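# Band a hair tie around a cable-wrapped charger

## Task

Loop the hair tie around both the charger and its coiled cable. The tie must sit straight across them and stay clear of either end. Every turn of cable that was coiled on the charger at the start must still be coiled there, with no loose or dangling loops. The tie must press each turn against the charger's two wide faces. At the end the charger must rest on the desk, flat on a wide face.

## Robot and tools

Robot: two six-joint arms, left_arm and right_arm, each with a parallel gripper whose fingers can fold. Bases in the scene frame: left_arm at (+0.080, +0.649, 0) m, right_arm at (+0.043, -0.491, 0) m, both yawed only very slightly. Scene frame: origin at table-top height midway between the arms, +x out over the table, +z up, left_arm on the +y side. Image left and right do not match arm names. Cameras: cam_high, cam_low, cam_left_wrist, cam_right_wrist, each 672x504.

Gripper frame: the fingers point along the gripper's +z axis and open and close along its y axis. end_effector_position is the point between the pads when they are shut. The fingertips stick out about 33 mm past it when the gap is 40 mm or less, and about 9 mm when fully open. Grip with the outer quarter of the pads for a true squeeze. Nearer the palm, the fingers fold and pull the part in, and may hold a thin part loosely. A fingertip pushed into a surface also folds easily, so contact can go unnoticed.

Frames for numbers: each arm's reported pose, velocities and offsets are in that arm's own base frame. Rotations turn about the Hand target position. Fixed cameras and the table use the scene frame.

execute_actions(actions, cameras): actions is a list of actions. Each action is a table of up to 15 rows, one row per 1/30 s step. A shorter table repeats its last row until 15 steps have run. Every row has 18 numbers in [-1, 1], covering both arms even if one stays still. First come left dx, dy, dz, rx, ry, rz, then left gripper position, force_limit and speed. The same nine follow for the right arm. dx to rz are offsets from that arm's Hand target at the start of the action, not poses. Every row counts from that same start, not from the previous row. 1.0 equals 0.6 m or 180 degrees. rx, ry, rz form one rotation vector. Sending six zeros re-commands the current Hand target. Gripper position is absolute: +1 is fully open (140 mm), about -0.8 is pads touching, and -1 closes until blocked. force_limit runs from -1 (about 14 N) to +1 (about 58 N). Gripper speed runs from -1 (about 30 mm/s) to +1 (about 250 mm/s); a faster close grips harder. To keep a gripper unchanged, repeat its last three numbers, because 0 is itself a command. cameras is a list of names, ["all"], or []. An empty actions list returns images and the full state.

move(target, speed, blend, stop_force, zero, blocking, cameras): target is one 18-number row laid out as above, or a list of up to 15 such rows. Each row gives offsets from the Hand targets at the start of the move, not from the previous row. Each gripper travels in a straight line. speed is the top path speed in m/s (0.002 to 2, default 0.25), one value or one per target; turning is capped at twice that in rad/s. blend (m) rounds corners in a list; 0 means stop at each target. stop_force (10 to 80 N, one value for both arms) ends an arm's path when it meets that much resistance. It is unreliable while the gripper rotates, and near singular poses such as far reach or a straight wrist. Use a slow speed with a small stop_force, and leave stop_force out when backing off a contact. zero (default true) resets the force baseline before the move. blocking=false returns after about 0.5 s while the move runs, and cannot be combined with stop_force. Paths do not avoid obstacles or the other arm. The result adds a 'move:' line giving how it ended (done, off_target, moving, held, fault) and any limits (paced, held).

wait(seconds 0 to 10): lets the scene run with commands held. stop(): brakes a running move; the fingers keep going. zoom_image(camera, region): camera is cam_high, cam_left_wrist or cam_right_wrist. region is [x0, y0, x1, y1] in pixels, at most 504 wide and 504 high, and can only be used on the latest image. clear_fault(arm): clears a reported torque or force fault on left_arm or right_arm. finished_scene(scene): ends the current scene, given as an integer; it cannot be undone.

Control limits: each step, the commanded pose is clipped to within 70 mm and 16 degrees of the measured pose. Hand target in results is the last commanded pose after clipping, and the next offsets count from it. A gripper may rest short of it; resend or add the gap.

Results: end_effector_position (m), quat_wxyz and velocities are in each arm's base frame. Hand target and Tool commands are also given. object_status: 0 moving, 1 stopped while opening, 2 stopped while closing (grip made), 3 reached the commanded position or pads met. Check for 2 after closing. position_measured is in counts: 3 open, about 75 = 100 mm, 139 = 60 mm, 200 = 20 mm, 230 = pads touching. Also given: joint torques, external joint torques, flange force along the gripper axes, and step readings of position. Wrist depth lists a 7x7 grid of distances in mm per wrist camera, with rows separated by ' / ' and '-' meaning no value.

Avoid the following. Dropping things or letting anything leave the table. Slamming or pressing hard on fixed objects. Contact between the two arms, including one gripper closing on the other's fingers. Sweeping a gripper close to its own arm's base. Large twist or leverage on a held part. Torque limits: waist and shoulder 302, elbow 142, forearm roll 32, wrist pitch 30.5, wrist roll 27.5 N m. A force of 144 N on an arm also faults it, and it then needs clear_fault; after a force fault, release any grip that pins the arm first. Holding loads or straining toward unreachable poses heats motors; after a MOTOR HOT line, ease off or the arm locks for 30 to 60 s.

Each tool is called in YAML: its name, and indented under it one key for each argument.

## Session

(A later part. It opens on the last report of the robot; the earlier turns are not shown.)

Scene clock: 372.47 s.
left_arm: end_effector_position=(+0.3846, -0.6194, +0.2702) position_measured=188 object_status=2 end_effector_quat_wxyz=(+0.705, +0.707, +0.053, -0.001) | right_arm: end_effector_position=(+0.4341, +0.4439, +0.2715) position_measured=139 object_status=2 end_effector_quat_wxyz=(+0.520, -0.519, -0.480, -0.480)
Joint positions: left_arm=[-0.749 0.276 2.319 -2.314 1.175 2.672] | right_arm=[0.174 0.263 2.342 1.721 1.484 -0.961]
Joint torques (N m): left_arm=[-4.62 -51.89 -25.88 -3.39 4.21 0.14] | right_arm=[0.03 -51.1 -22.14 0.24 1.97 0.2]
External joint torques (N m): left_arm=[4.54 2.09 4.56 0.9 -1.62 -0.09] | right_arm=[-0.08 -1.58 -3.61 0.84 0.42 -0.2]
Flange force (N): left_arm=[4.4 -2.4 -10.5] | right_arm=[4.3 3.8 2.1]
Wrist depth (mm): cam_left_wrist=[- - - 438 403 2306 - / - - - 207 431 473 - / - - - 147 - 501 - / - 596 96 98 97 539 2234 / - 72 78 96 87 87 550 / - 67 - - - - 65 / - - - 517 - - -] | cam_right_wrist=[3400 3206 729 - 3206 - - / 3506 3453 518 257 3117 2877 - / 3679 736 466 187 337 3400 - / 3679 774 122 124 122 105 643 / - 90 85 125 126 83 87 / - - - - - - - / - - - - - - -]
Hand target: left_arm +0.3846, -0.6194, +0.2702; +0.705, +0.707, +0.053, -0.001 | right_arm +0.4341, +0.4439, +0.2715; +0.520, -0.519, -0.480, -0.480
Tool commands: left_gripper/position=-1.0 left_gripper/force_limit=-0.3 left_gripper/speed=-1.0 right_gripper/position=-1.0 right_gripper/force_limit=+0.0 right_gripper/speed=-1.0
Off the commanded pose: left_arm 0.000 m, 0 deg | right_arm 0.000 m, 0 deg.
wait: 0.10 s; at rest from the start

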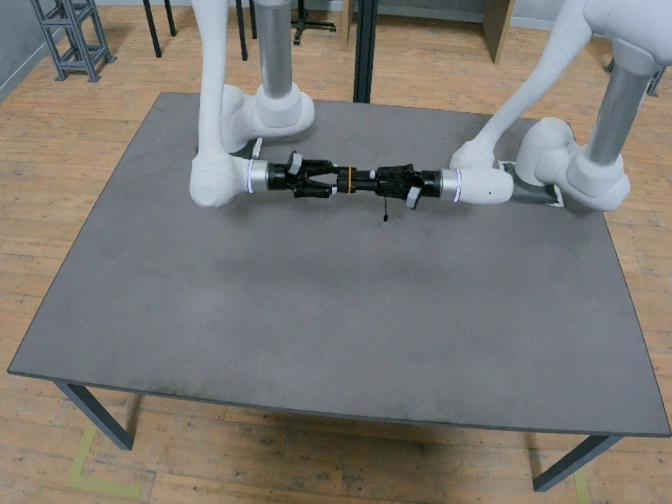

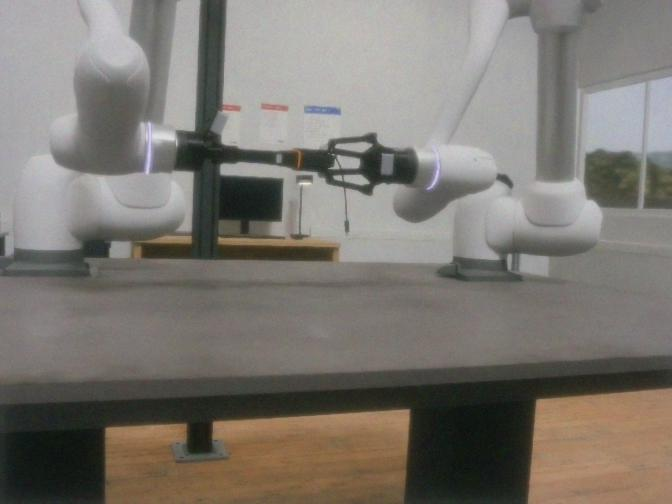

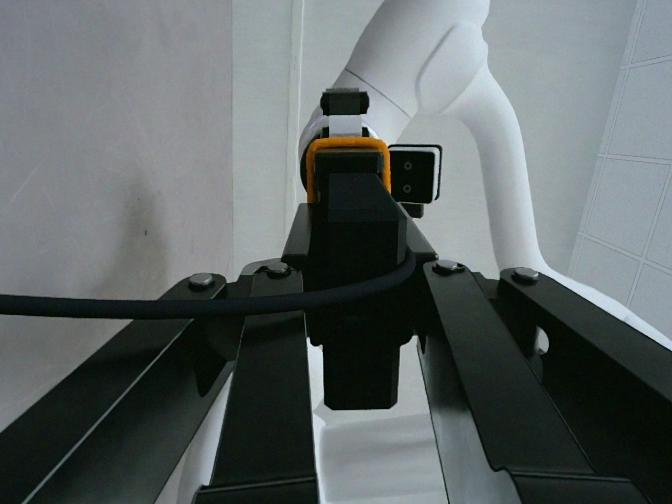

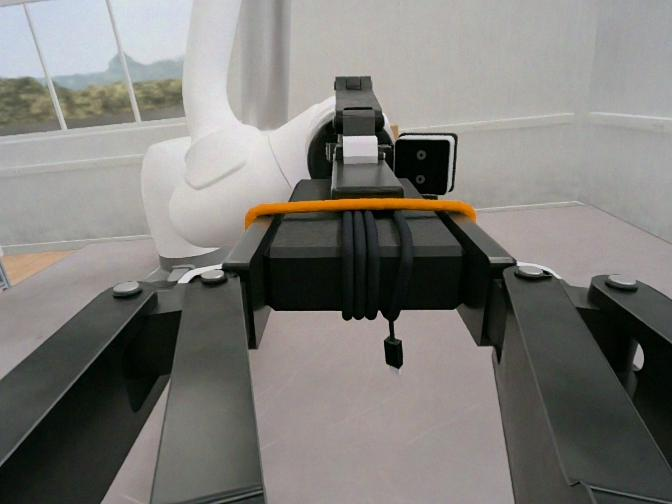

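move:
  target: [0,0,0,0,0,0,0.0,-0.3,-1,0,0,0,0,0,0,-1,0,-1]
  cameras: ["cam_left_wrist","cam_right_wrist","cam_low"]

zoom_image:
  camera: "cam_right_wrist"
  region: [230, 90, 500, 330]

zoom_image:
  camera: "cam_low"
  region: [270, 130, 350, 190]

Scene clock: 385.67 s.
left_arm: end_effector_position=(+0.3846, -0.6194, +0.2702) position_measured=129 object_status=0 end_effector_quat_wxyz=(+0.705, +0.707, +0.053, -0.001) | right_arm: end_effector_position=(+0.4341, +0.4439, +0.2715) position_measured=139 object_status=2 end_effector_quat_wxyz=(+0.520, -0.519, -0.480, -0.480)
Joint positions: left_arm=[-0.749 0.276 2.319 -2.314 1.175 2.672] | right_arm=[0.174 0.263 2.342 1.721 1.484 -0.961]
Joint torques (N m): left_arm=[-4.32 -48.16 -20.77 -2.27 2.35 0.17] | right_arm=[-2.28 -53.99 -24.15 1.44 3.38 0.15]
External joint torques (N m): left_arm=[4.37 -1.7 -0.71 -0.25 0.23 -0.12] | right_arm=[2.25 1.36 -1.58 -0.37 -0.99 -0.16]
Flange force (N): left_arm=[6.0 3.6 -6.8] | right_arm=[-1.6 3.5 6.5]
Wrist depth (mm): cam_left_wrist=[- - - 435 406 - - / - - - 207 430 477 - / - - - 147 3021 512 - / 363 - 114 - 126 109 2584 / - 79 110 99 114 81 86 / - - 564 550 - - - / - - 499 517 506 - -] | cam_right_wrist=[3300 3117 741 - 3252 - - / 3453 3400 517 204 3453 - 4488 / 4080 793 467 187 214 4080 2672 / 3161 769 122 123 122 110 686 / - 91 85 126 127 83 87 / - - - 488 - - - / - - - 367 - - -]
Hand target: left_arm +0.3846, -0.6194, +0.2702; +0.705, +0.707, +0.053, -0.001 | right_arm +0.4341, +0.4439, +0.2715; +0.520, -0.519, -0.480, -0.480
Off the commanded pose: left_arm 0.000 m, 0 deg | right_arm 0.000 m, 0 deg.
move: done
Images, in order (width x height): cam_low 672x504, cam_left_wrist 672x504, cam_right_wrist 672x504.

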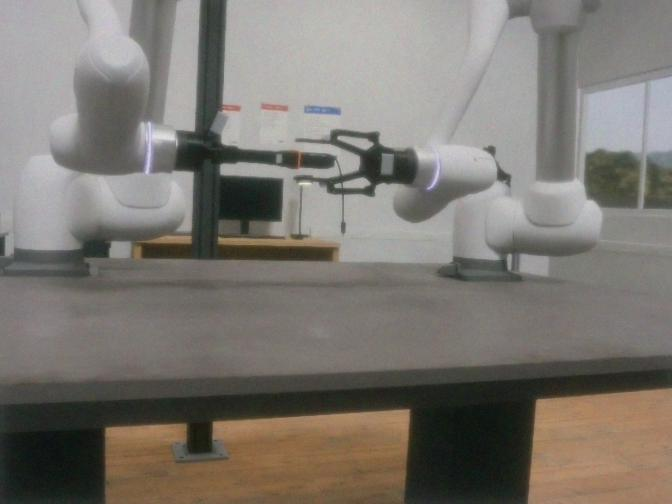

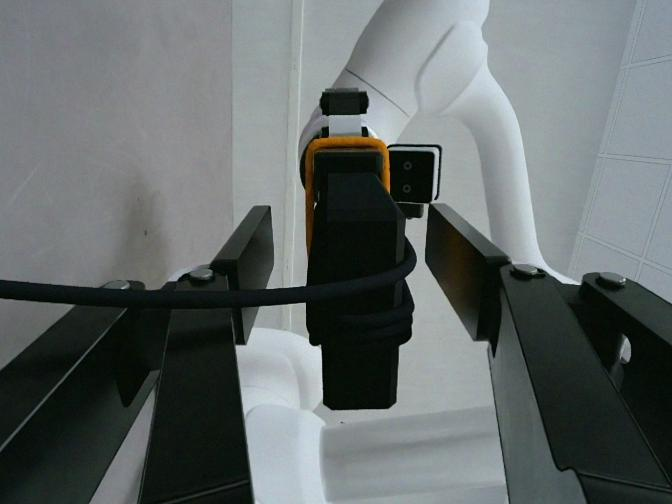

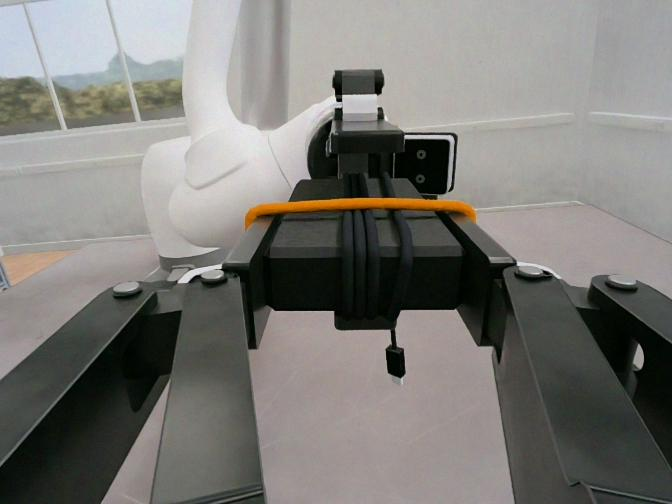

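Scaled by 1.867 from the camera's 672x504 image, which has a finer 960x720 frame.

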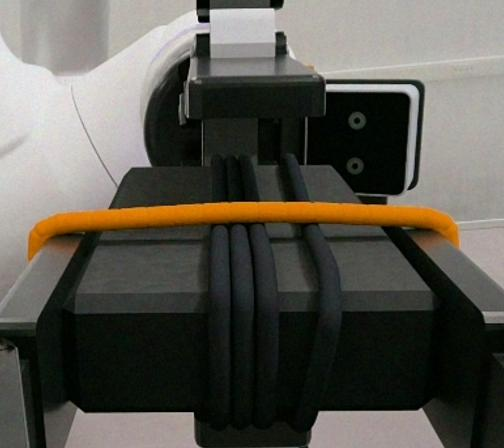

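Scaled by 6.300 from the camera's 672x504 image, which has a finer 960x720 frame.

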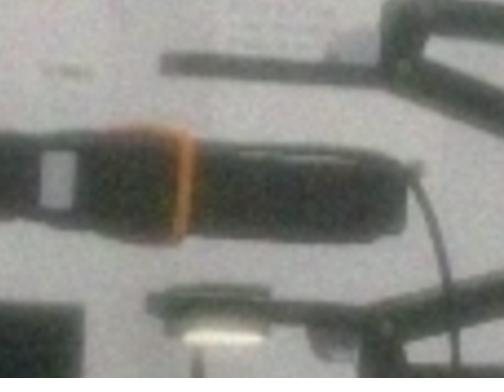

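move:
  target:
    - [-0.0032,0.0435,0,0,0,0,0.0,-0.3,-1,0,0,0,0,0,0,-1,0,-1]
    - [-0.0032,0.0435,0,0,0,0,-1,-0.3,-1,0,0,0,0,0,0,-1,0,-1]
    - [-0.0032,0.0435,0,0,0,0,-1,-0.3,-1,0,0.001,0,0,0,0,0.12,0,-1]
  speed: 0.05
  cameras: ["cam_left_wrist","cam_right_wrist","cam_low"]

zoom_image:
  camera: "cam_right_wrist"
  region: [230, 90, 500, 330]

zoom_image:
  camera: "cam_low"
  region: [270, 130, 350, 190]

Scene clock: 399.23 s.
left_arm: end_effector_position=(+0.3827, -0.5932, +0.2702) position_measured=188 object_status=2 end_effector_quat_wxyz=(+0.705, +0.707, +0.053, -0.001) | right_arm: end_effector_position=(+0.4341, +0.4446, +0.2715) position_measured=114 object_status=0 end_effector_quat_wxyz=(+0.520, -0.519, -0.480, -0.480)
Joint positions: left_arm=[-0.709 0.256 2.35 -2.277 1.198 2.666] | right_arm=[0.175 0.263 2.341 1.722 1.483 -0.961]
Joint torques (N m): left_arm=[-4.23 -48.12 -22.1 -2.69 3.38 0.14] | right_arm=[-2.36 -52.7 -23.1 0.9 2.47 0.2]
External joint torques (N m): left_arm=[4.16 0.99 1.25 0.25 -0.8 -0.09] | right_arm=[2.28 0.02 -2.54 0.17 -0.08 -0.2]
Flange force (N): left_arm=[6.1 -0.5 -7.1] | right_arm=[0.9 3.3 6.6]
Wrist depth (mm): cam_left_wrist=[380 478 - 454 426 - - / - - 2615 229 460 - 2331 / - - - - - 533 2553 / - - 97 110 115 573 2465 / - 76 88 124 87 86 80 / - 67 - - - - 65 / - - - 537 - - -] | cam_right_wrist=[3300 3400 753 3349 - 3453 2466 / 3349 3349 528 283 3161 3349 2704 / - 766 488 187 360 - - / 3562 751 123 122 122 116 - / - 89 110 126 125 108 89 / - - 491 - - - - / - - - - - - -]
Hand target: left_arm +0.3827, -0.5933, +0.2702; +0.705, +0.707, +0.053, -0.001 | right_arm +0.4341, +0.4445, +0.2715; +0.520, -0.519, -0.480, -0.480
Off the commanded pose: left_arm 0.000 m, 0 deg | right_arm 0.000 m, 0 deg.
move: done
Images, in order (width x height): cam_low 672x504, cam_left_wrist 672x504, cam_right_wrist 672x504.

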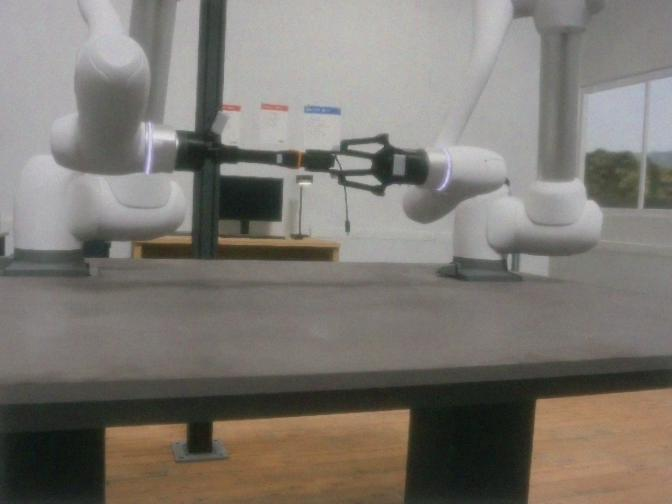

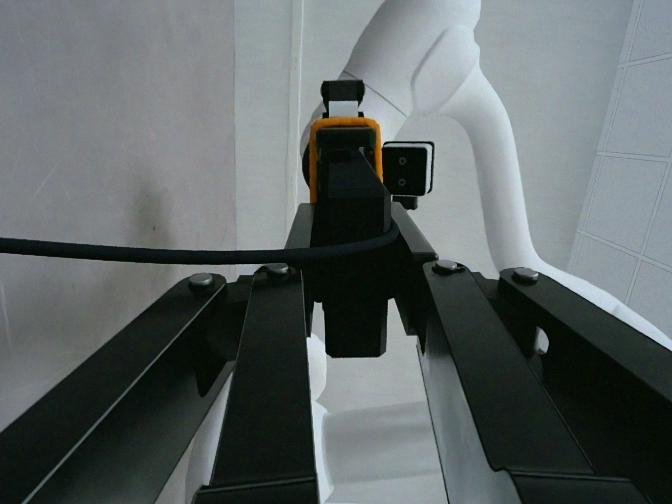

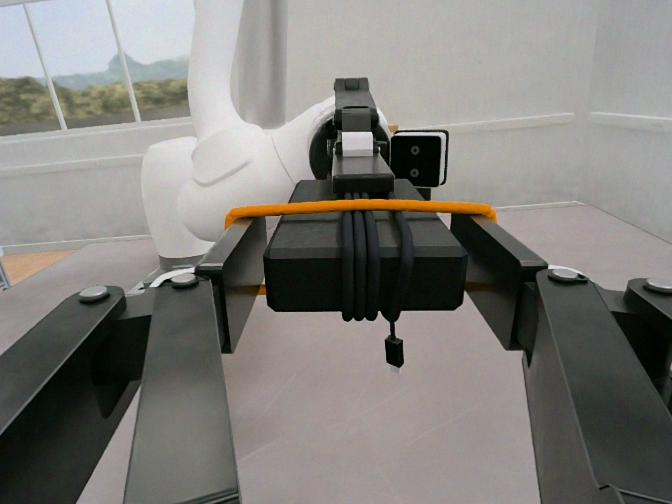

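Scaled by 1.867 from the camera's 672x504 image, which has a finer 960x720 frame.

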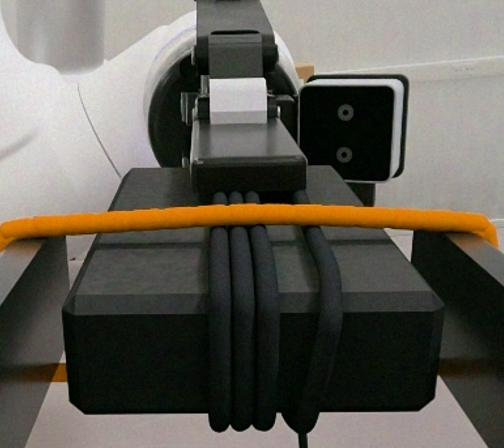

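Scaled by 6.300 from the camera's 672x504 image, which has a finer 960x720 frame.

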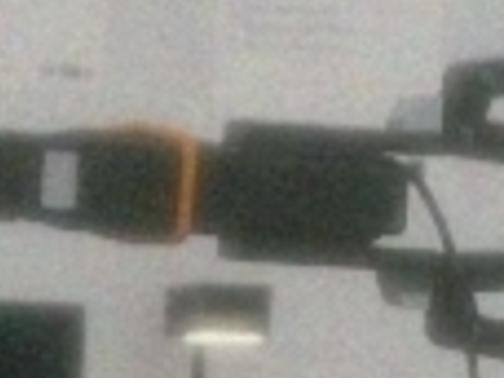

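move:
  target:
    - [0,0,0,0,0,0,-1,-0.3,-1,0,0.012,0,0,0,0,0.12,0,-1]
    - [0,0,0,0,0,0,-1,-0.3,-1,0,0.012,0,0,0,0,-1,0,-1]
  speed: 0.05

move:
  target:
    - [0,0,0,0,0,0,-0.05,-0.3,-1,0,0,0,0,0,0,-1,0,-1]
    - [0.0032,-0.0435,0,0,0,0,-0.05,-0.3,-1,0,0,0,0,0,0,-1,0,-1]
  speed: 0.05
  cameras: ["cam_left_wrist","cam_right_wrist","cam_low","cam_high"]

zoom_image:
  camera: "cam_right_wrist"
  region: [230, 90, 500, 330]

zoom_image:
  camera: "cam_low"
  region: [270, 130, 350, 190]

zoom_image:
  camera: "cam_high"
  region: [310, 150, 400, 210]

Scene clock: 428.00 s.
left_arm: end_effector_position=(+0.3827, -0.5933, +0.2702) position_measured=188 object_status=2 end_effector_quat_wxyz=(+0.705, +0.707, +0.053, -0.001) | right_arm: end_effector_position=(+0.4341, +0.4517, +0.2715) position_measured=139 object_status=0 end_effector_quat_wxyz=(+0.520, -0.519, -0.480, -0.480)
Joint positions: left_arm=[-0.709 0.256 2.35 -2.277 1.198 2.666] | right_arm=[0.191 0.265 2.338 1.735 1.475 -0.961]
Joint torques (N m): left_arm=[-7.17 -47.03 -26.51 -3.09 3.15 0.12] | right_arm=[3.27 -52.76 -23.51 0.34 2.91 0.18]
External joint torques (N m): left_arm=[7.03 -0.22 5.71 0.66 -0.57 -0.07] | right_arm=[-3.23 -0.37 -2.5 0.7 -0.52 -0.18]
Flange force (N): left_arm=[4.3 -0.6 -18.6] | right_arm=[1.9 4.7 -4.1]
Wrist depth (mm): cam_left_wrist=[- - - 435 421 - - / 376 - - 225 452 501 - / - - 2822 161 4468 516 2145 / - 94 96 120 116 561 1968 / - 76 88 113 87 86 80 / - 67 - - - - 65 / - - - 531 - - -] | cam_right_wrist=[3074 3252 741 - 3300 - - / 3400 3300 528 296 2609 2877 3300 / 3349 751 484 187 348 2877 - / 3506 766 115 117 117 106 - / - 88 85 117 119 83 88 / - - 67 472 - - - / - - - 410 - - -]
Hand target: left_arm +0.3827, -0.5933, +0.2702; +0.705, +0.707, +0.053, -0.001 | right_arm +0.4341, +0.4517, +0.2715; +0.520, -0.519, -0.480, -0.480
Off the commanded pose: left_arm 0.000 m, 0 deg | right_arm 0.000 m, 0 deg.
move: done

Scene clock: 430.23 s.
left_arm: end_effector_position=(+0.3846, -0.6193, +0.2702) position_measured=135 object_status=3 end_effector_quat_wxyz=(+0.705, +0.707, +0.053, -0.001) | right_arm: end_effector_position=(+0.4341, +0.4517, +0.2715) position_measured=139 object_status=2 end_effector_quat_wxyz=(+0.520, -0.519, -0.480, -0.480)
Joint positions: left_arm=[-0.749 0.276 2.319 -2.314 1.175 2.672] | right_arm=[0.191 0.265 2.338 1.735 1.475 -0.961]
Joint torques (N m): left_arm=[-2.25 -49.6 -20.77 -2.45 2.37 0.16] | right_arm=[-2.12 -54.19 -24.37 1.39 3.39 0.13]
External joint torques (N m): left_arm=[2.47 -0.37 -0.6 -0.05 0.21 -0.12] | right_arm=[2.11 1.16 -1.58 -0.35 -0.99 -0.14]
Flange force (N): left_arm=[4.5 1.2 -3.4] | right_arm=[-1.1 3.2 6.2]
Wrist depth (mm): cam_left_wrist=[- 532 - 413 394 - - / - 581 - 200 428 463 - / - - - 139 - 506 - / - - 115 95 134 526 - / - 80 77 98 112 76 86 / - - 576 - - - - / - - 501 512 - - -] | cam_right_wrist=[3161 3117 748 2737 - - - / 3400 3161 512 197 - 2805 2953 / 3620 769 456 187 183 - - / 3869 834 115 117 117 110 834 / - 88 79 117 119 83 88 / - - - - - - - / - - - 364 - - -]
Hand target: left_arm +0.3846, -0.6194, +0.2702; +0.705, +0.707, +0.053, -0.001 | right_arm +0.4341, +0.4517, +0.2715; +0.520, -0.519, -0.480, -0.480
Off the commanded pose: left_arm 0.000 m, 0 deg | right_arm 0.000 m, 0 deg.
move: done

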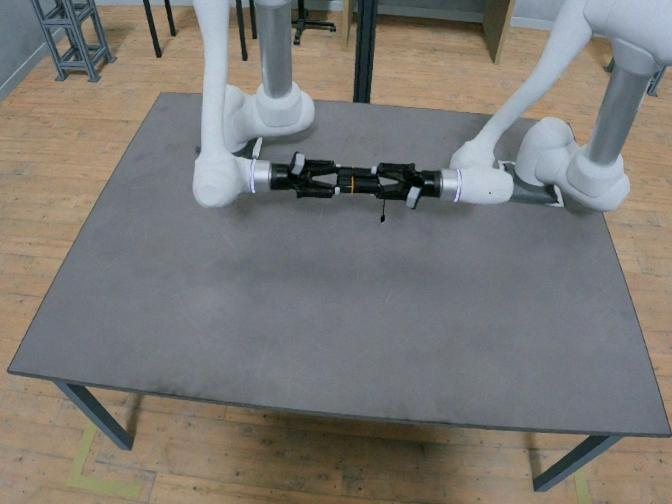

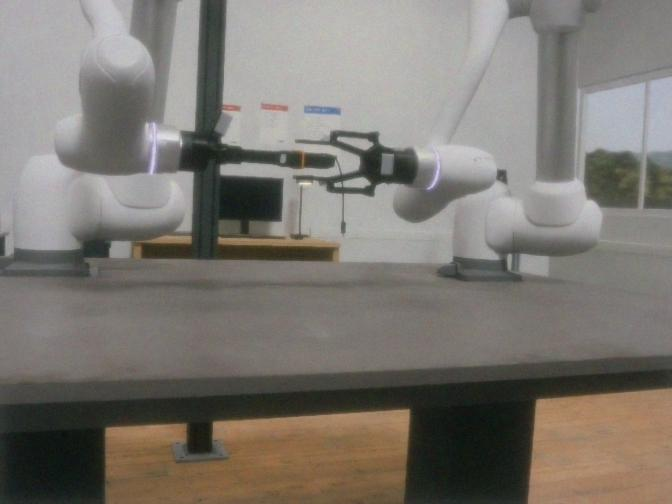

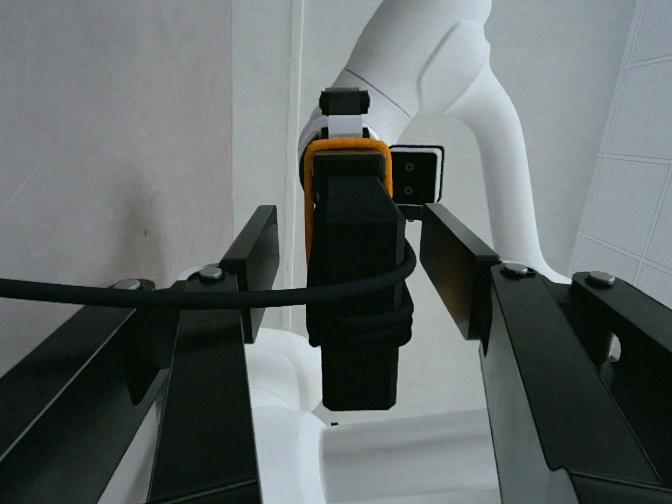

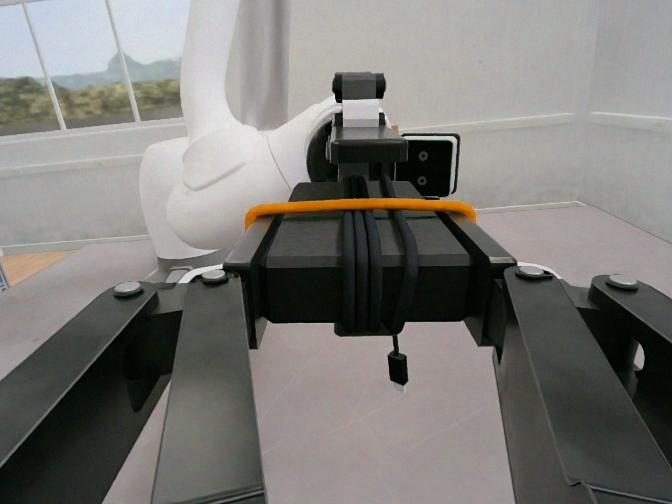

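Scaled by 1.867 from the camera's 672x504 image, which has a finer 960x720 frame.

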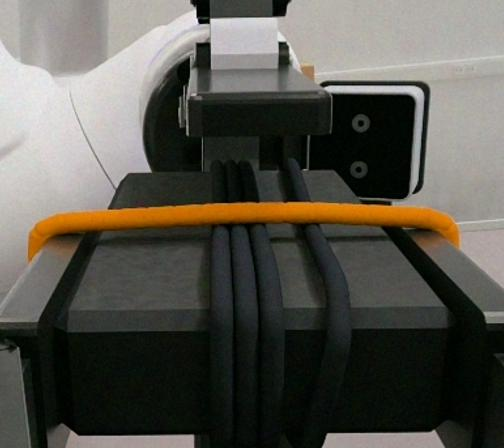

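Scaled by 6.300 from the camera's 672x504 image, which has a finer 960x720 frame.

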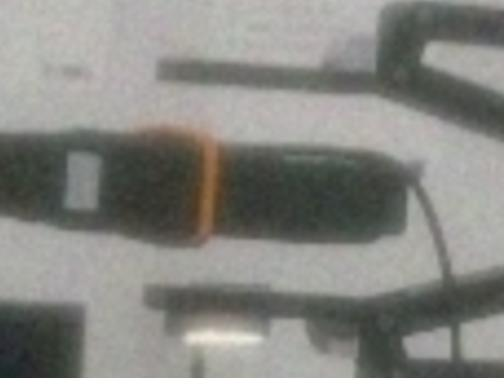

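Scaled by 5.600 from the camera's 672x504 image, which has a finer 960x720 frame.

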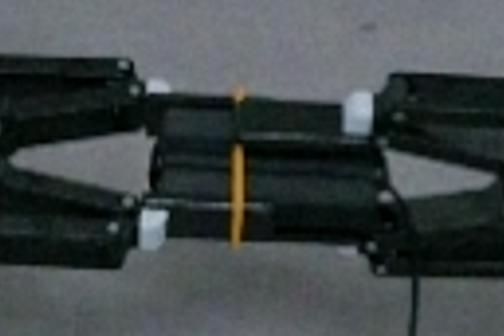

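move:
  target:
    - [0.0013,-0.0175,0,0,0,0,-0.05,-0.3,-1,0,0,0,0,0,0,-1,0,-1]
    - [0.0013,-0.0175,0,0,0,0,-1,-0.3,-1,0,0,0,0,0,0,-1,0,-1]
  speed: 0.05
  cameras: ["cam_left_wrist","cam_right_wrist","cam_low","cam_high"]

zoom_image:
  camera: "cam_right_wrist"
  region: [230, 90, 500, 330]

zoom_image:
  camera: "cam_high"
  region: [310, 150, 400, 210]

Scene clock: 437.13 s.
left_arm: end_effector_position=(+0.3854, -0.6299, +0.2701) position_measured=179 object_status=0 end_effector_quat_wxyz=(+0.705, +0.707, +0.053, -0.001) | right_arm: end_effector_position=(+0.4341, +0.4517, +0.2716) position_measured=139 object_status=2 end_effector_quat_wxyz=(+0.520, -0.519, -0.480, -0.480)
Joint positions: left_arm=[-0.765 0.284 2.306 -2.327 1.166 2.674] | right_arm=[0.191 0.265 2.338 1.735 1.475 -0.961]
Joint torques (N m): left_arm=[-3.82 -53.05 -25.04 -3.36 3.98 0.07] | right_arm=[-0.99 -52.03 -22.06 0.13 2.05 0.15]
External joint torques (N m): left_arm=[3.94 2.16 3.47 0.84 -1.39 -0.02] | right_arm=[0.86 -0.95 -3.91 0.92 0.33 -0.15]
Flange force (N): left_arm=[4.8 -2.4 -8.2] | right_arm=[3.4 4.7 4.8]
Wrist depth (mm): cam_left_wrist=[- - - 418 388 - - / - 473 - 190 419 435 2681 / - - - 130 - 472 2979 / 379 - 100 - 98 524 2898 / - 68 88 86 89 81 80 / - 70 - 92 - - 65 / - - - 503 - - -] | cam_right_wrist=[3252 3117 731 3117 3161 - - / 3453 3300 491 228 3804 2314 2640 / 3506 741 449 178 3453 2672 - / 4879 967 115 117 117 799 - / - 88 79 116 119 83 88 / - - - - - - - / - - - - - - -]
Hand target: left_arm +0.3854, -0.6299, +0.2702; +0.705, +0.707, +0.053, -0.001 | right_arm +0.4341, +0.4517, +0.2715; +0.520, -0.519, -0.480, -0.480
Off the commanded pose: left_arm 0.000 m, 0 deg | right_arm 0.000 m, 0 deg.
move: done

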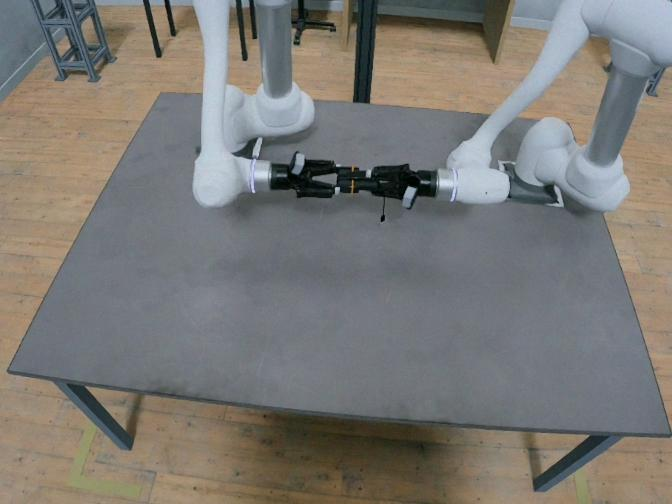

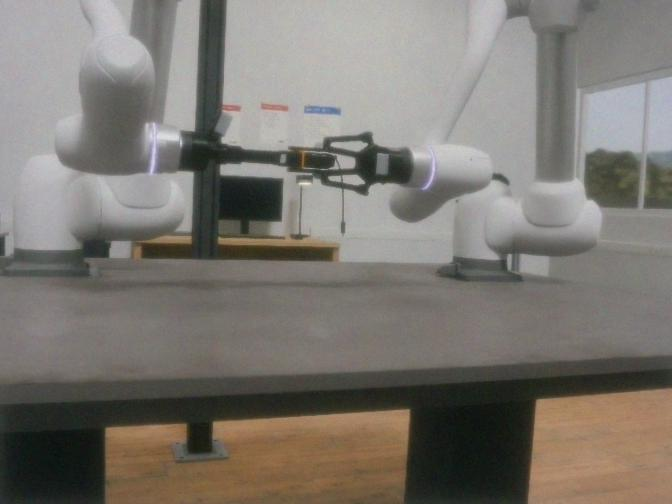

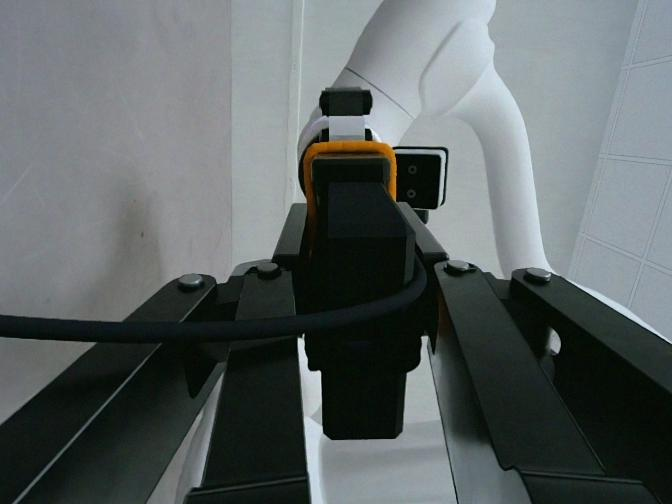

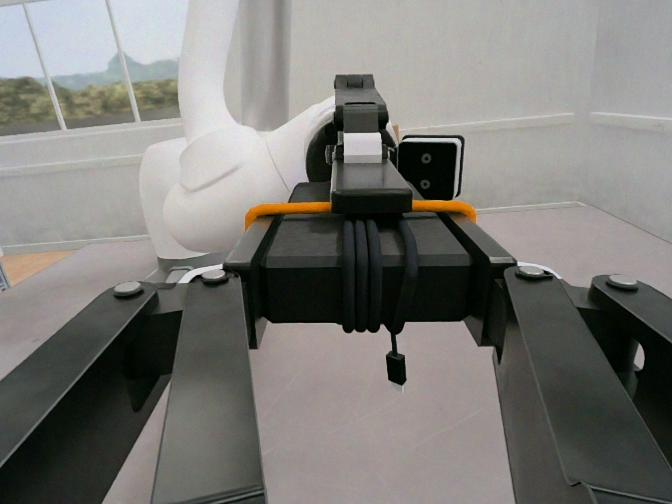

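Scaled by 1.867 from the camera's 672x504 image, which has a finer 960x720 frame.

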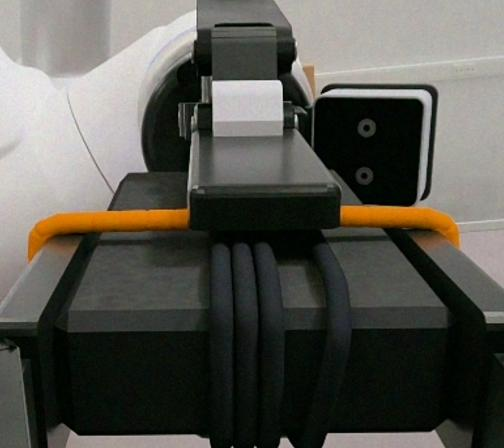

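Scaled by 5.600 from the camera's 672x504 image, which has a finer 960x720 frame.

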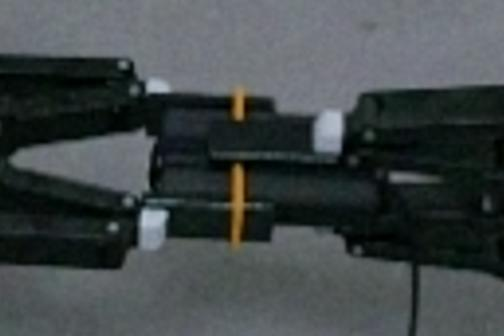

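move:
  target:
    - [0,0,0,0,0,0,-1,-0.3,-1,0,0,0,0,0,0,-0.03,0,-1]
    - [0,0,0,0,0,0,-1,-0.3,-1,0,-0.03,0,0,0,0,-0.03,0,-1]
  speed: 0.02
  cameras: ["cam_right_wrist","cam_high"]

zoom_image:
  camera: "cam_right_wrist"
  region: [230, 90, 500, 330]

zoom_image:
  camera: "cam_high"
  region: [310, 150, 400, 210]

Scene clock: 442.50 s.
left_arm: end_effector_position=(+0.3854, -0.6299, +0.2702) position_measured=179 object_status=2 end_effector_quat_wxyz=(+0.705, +0.707, +0.053, -0.001) | right_arm: end_effector_position=(+0.4341, +0.4337, +0.2715) position_measured=133 object_status=3 end_effector_quat_wxyz=(+0.520, -0.519, -0.480, -0.480)
Joint positions: left_arm=[-0.765 0.284 2.306 -2.327 1.166 2.674] | right_arm=[0.151 0.26 2.346 1.701 1.495 -0.961]
Joint torques (N m): left_arm=[-3.09 -52.58 -22.12 -2.75 3.57 0.12] | right_arm=[-3.66 -51.83 -22.55 0.78 2.14 0.22]
External joint torques (N m): left_arm=[3.11 1.57 0.52 0.22 -0.98 -0.07] | right_arm=[3.73 -0.56 -3.08 0.33 0.26 -0.23]
Flange force (N): left_arm=[5.8 -0.9 -3.3] | right_arm=[2.1 3.1 9.7]
Wrist depth (mm): cam_left_wrist=[- - - - 403 3021 2410 / - - - 207 432 484 - / - - - 146 - 495 2615 / 363 - 100 - 101 523 - / - 70 72 91 95 81 75 / - 70 - 101 - - 65 / - - - 505 - - -] | cam_right_wrist=[3349 3161 526 - - - - / 3506 3506 512 245 - 2914 - / - 785 466 161 159 - 6065 / 4007 1039 117 129 130 105 816 / - 89 79 611 134 83 88 / - 77 - - - - - / - - - - - - -]
Hand target: left_arm +0.3854, -0.6299, +0.2702; +0.705, +0.707, +0.053, -0.001 | right_arm +0.4341, +0.4337, +0.2715; +0.520, -0.519, -0.480, -0.480
Off the commanded pose: left_arm 0.000 m, 0 deg | right_arm 0.000 m, 0 deg.
move: done
Images, in order (width x height): cam_high 672x504, cam_right_wrist 672x504.

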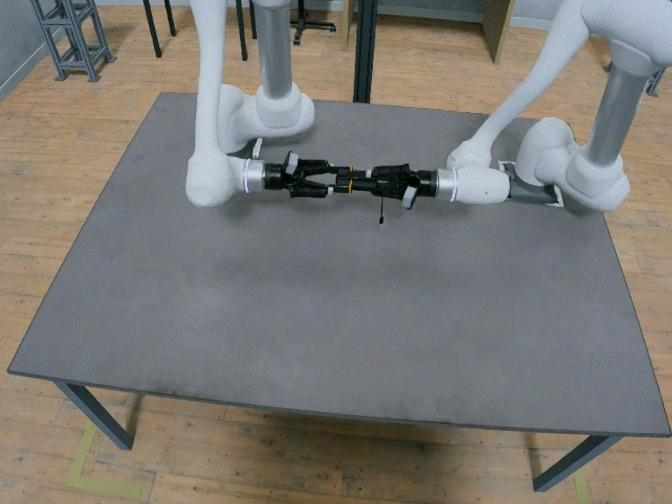

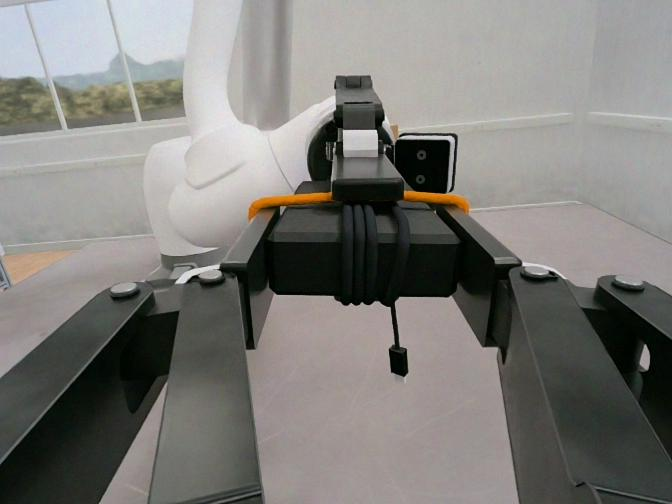

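Scaled by 1.867 from the camera's 672x504 image, which has a finer 960x720 frame.

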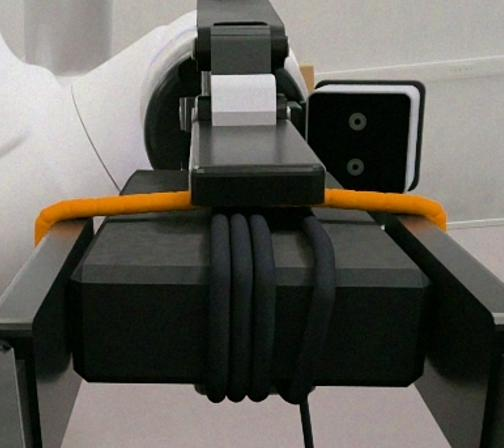

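Scaled by 5.600 from the camera's 672x504 image, which has a finer 960x720 frame.

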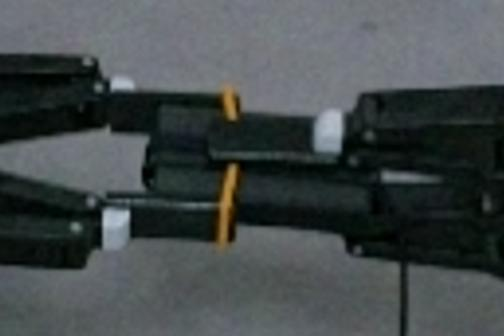

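move:
  target: [0,0,0,0,0,0,-1,-0.3,-1,0,-0.025,0,0,0,0,-0.03,0,-1]
  speed: 0.02
  cameras: ["cam_right_wrist","cam_high"]

zoom_image:
  camera: "cam_high"
  region: [310, 150, 400, 210]

Scene clock: 445.27 s.
left_arm: end_effector_position=(+0.3854, -0.6299, +0.2702) position_measured=179 object_status=2 end_effector_quat_wxyz=(+0.705, +0.707, +0.053, -0.001) | right_arm: end_effector_position=(+0.4341, +0.4187, +0.2715) position_measured=132 object_status=3 end_effector_quat_wxyz=(+0.520, -0.519, -0.480, -0.480)
Joint positions: left_arm=[-0.765 0.284 2.306 -2.327 1.166 2.674] | right_arm=[0.118 0.256 2.352 1.672 1.513 -0.961]
Joint torques (N m): left_arm=[-4.34 -51.69 -22.77 -2.66 3.23 0.15] | right_arm=[-3.69 -52.07 -22.8 1 2.55 0.2]
External joint torques (N m): left_arm=[4.37 0.7 1.03 0.13 -0.64 -0.1] | right_arm=[3.77 0.23 -2.63 0.17 -0.16 -0.21]
Flange force (N): left_arm=[6.4 0.0 -6.6] | right_arm=[0.6 3.7 10.0]
Wrist depth (mm): cam_left_wrist=[- - - 449 416 - - / - - - 222 443 459 - / - - - 149 - 516 - / - - 100 - 106 531 - / - 73 88 91 94 81 80 / - 70 - - - - 65 / - - - 505 - - -] | cam_right_wrist=[3300 3349 545 2609 - 2439 3349 / 3453 3300 521 261 - 3117 - / 3937 782 482 173 172 - 2805 / 4007 - 137 143 142 105 - / - 90 79 - - 83 88 / - 73 - - - - - / - - - 367 - - -]
Hand target: left_arm +0.3854, -0.6299, +0.2702; +0.705, +0.707, +0.053, -0.001 | right_arm +0.4341, +0.4187, +0.2715; +0.520, -0.519, -0.480, -0.480
Off the commanded pose: left_arm 0.000 m, 0 deg | right_arm 0.000 m, 0 deg.
move: done
Images, in order (width x height): cam_high 672x504, cam_right_wrist 672x504.

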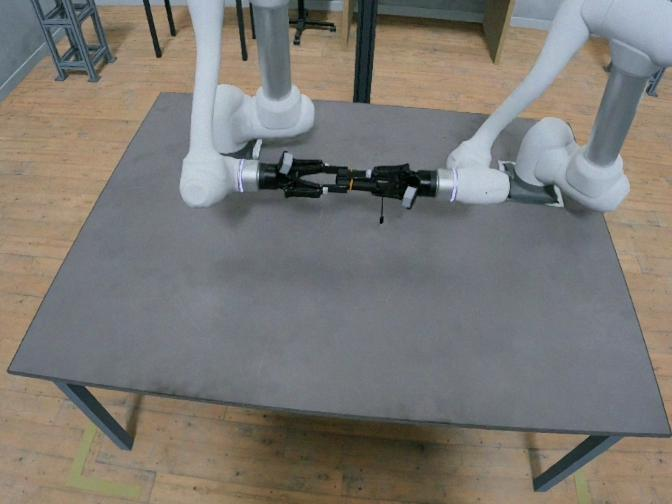

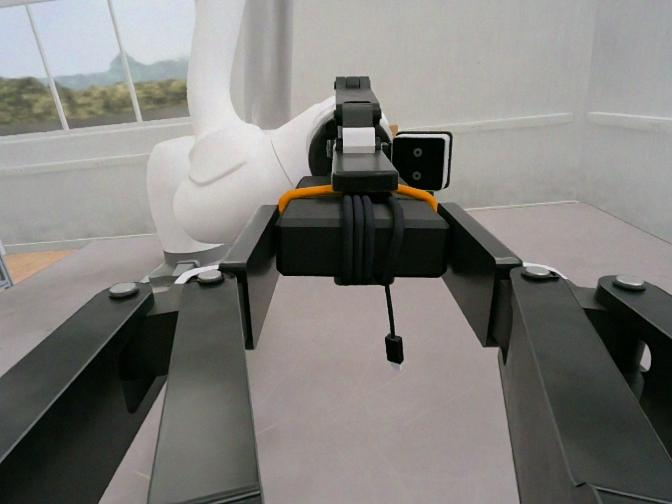

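Scaled by 5.600 from the camera's 672x504 image, which has a finer 960x720 frame.

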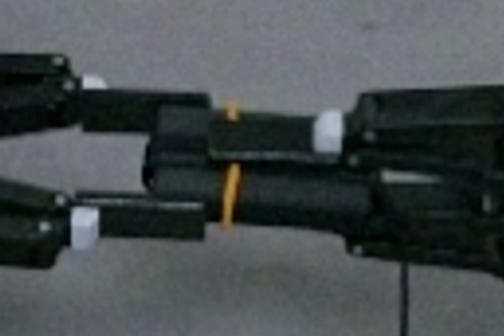

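move:
  target:
    - [0,0,0,0,0,0,-1,-0.3,-1,0,0,0,0,0,0,-1,0,-1]
    - [0,0,0,0,0,0,0.0,-0.3,-1,0,0,0,0,0,0,-1,0,-1]
    - [-0.0203,0.275,0,0,0,0,0.0,-0.3,-1,0,0,0,0,0,0,-1,0,-1]
    - [-0.0203,0.275,0.25,0,0,0,0.2,-0.3,-1,0,0,0,0,0,0,-1,0,-1]
  speed: [0.05,0.05,0.06,0.2]
  cameras: ["cam_right_wrist","cam_high","cam_low","cam_left_wrist"]

zoom_image:
  camera: "cam_high"
  region: [310, 150, 400, 210]

zoom_image:
  camera: "cam_right_wrist"
  region: [230, 90, 500, 330]

zoom_image:
  camera: "cam_low"
  region: [240, 100, 420, 240]

Scene clock: 458.23 s.
left_arm: end_effector_position=(+0.3732, -0.4649, +0.4202) position_measured=104 object_status=0 end_effector_quat_wxyz=(+0.705, +0.707, +0.053, -0.001) | right_arm: end_effector_position=(+0.4341, +0.4187, +0.2715) position_measured=139 object_status=2 end_effector_quat_wxyz=(+0.520, -0.519, -0.480, -0.480)
Joint positions: left_arm=[-0.458 -0.108 2.348 -1.918 1.159 2.237] | right_arm=[0.118 0.256 2.352 1.672 1.513 -0.961]
Joint torques (N m): left_arm=[-4.23 -20.87 -32.25 -2.79 1.71 0.18] | right_arm=[-2.02 -53.01 -23.8 1.57 3.5 0.19]
External joint torques (N m): left_arm=[4.27 -0.09 0.09 -0.23 0.17 -0.13] | right_arm=[2.08 1.18 -1.72 -0.39 -1.11 -0.19]
Flange force (N): left_arm=[5.6 0.3 -10.0] | right_arm=[-1.3 3.8 6.1]
Wrist depth (mm): cam_left_wrist=[- - - 566 - - 3201 / - 298 570 614 - - - / - 286 471 681 654 - 2281 / - 760 140 2715 168 108 - / - 87 666 3154 618 106 81 / - - 646 634 589 - - / - - 2898 - 3635 - -] | cam_right_wrist=[3206 3074 634 461 - - - / 3506 3453 618 656 3620 - - / - 796 819 230 172 3161 2672 / 3869 894 117 143 143 796 - / - 90 79 - - 83 87 / - 75 66 - - - - / - - - 373 - - -]
Hand target: left_arm +0.3732, -0.4649, +0.4202; +0.705, +0.707, +0.053, -0.001 | right_arm +0.4341, +0.4187, +0.2715; +0.520, -0.519, -0.480, -0.480
Off the commanded pose: left_arm 0.000 m, 0 deg | right_arm 0.000 m, 0 deg.
move: done

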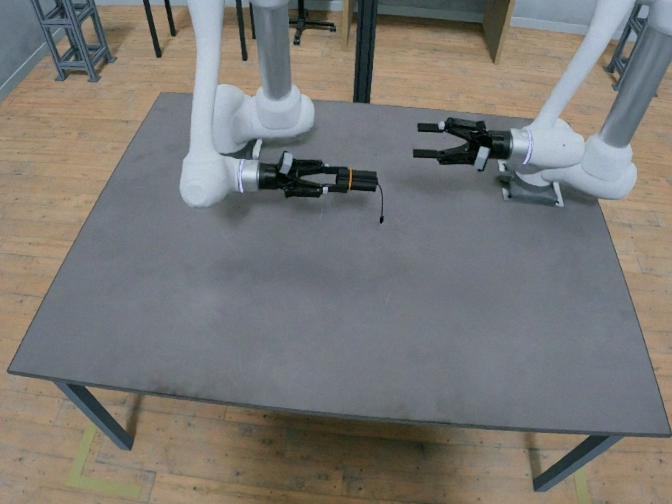

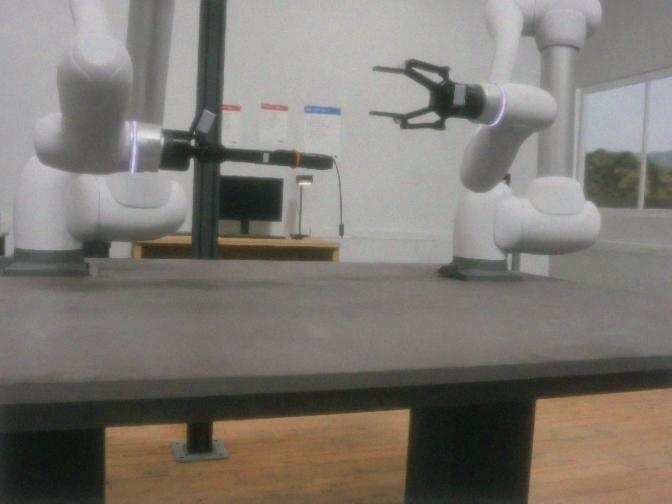

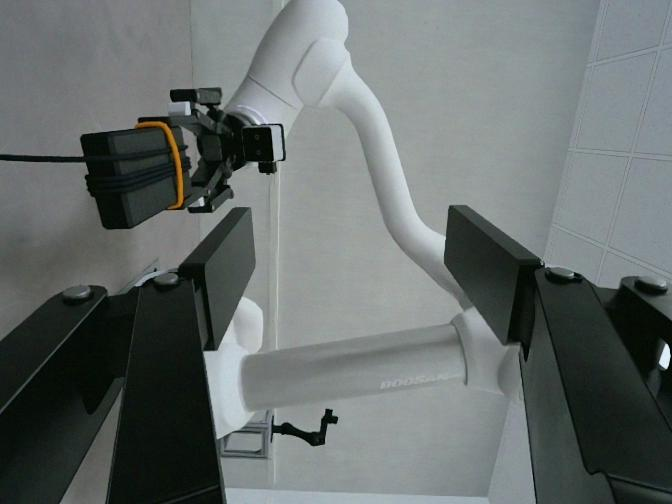

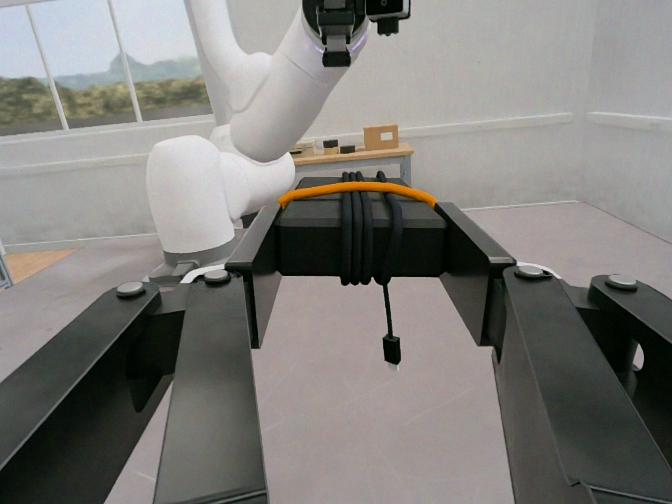

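Scaled by 5.600 from the camera's 672x504 image, which has a finer 960x720 frame.

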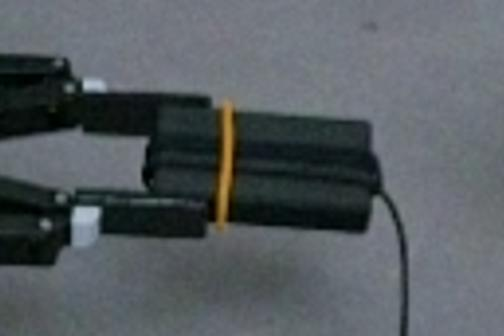

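Scaled by 1.867 from the camera's 672x504 image, which has a finer 960x720 frame.

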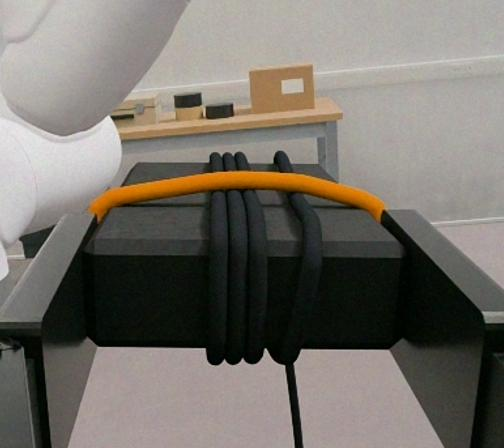

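Scaled by 2.800 from the camera's 672x504 image, which has a finer 960x720 frame.

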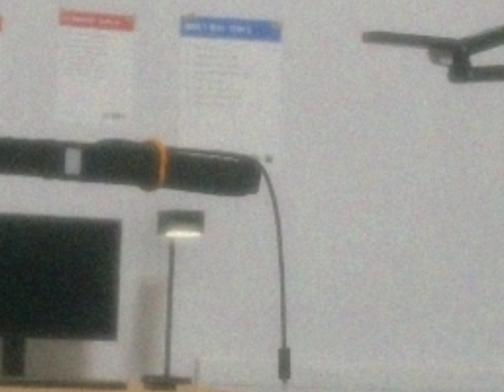

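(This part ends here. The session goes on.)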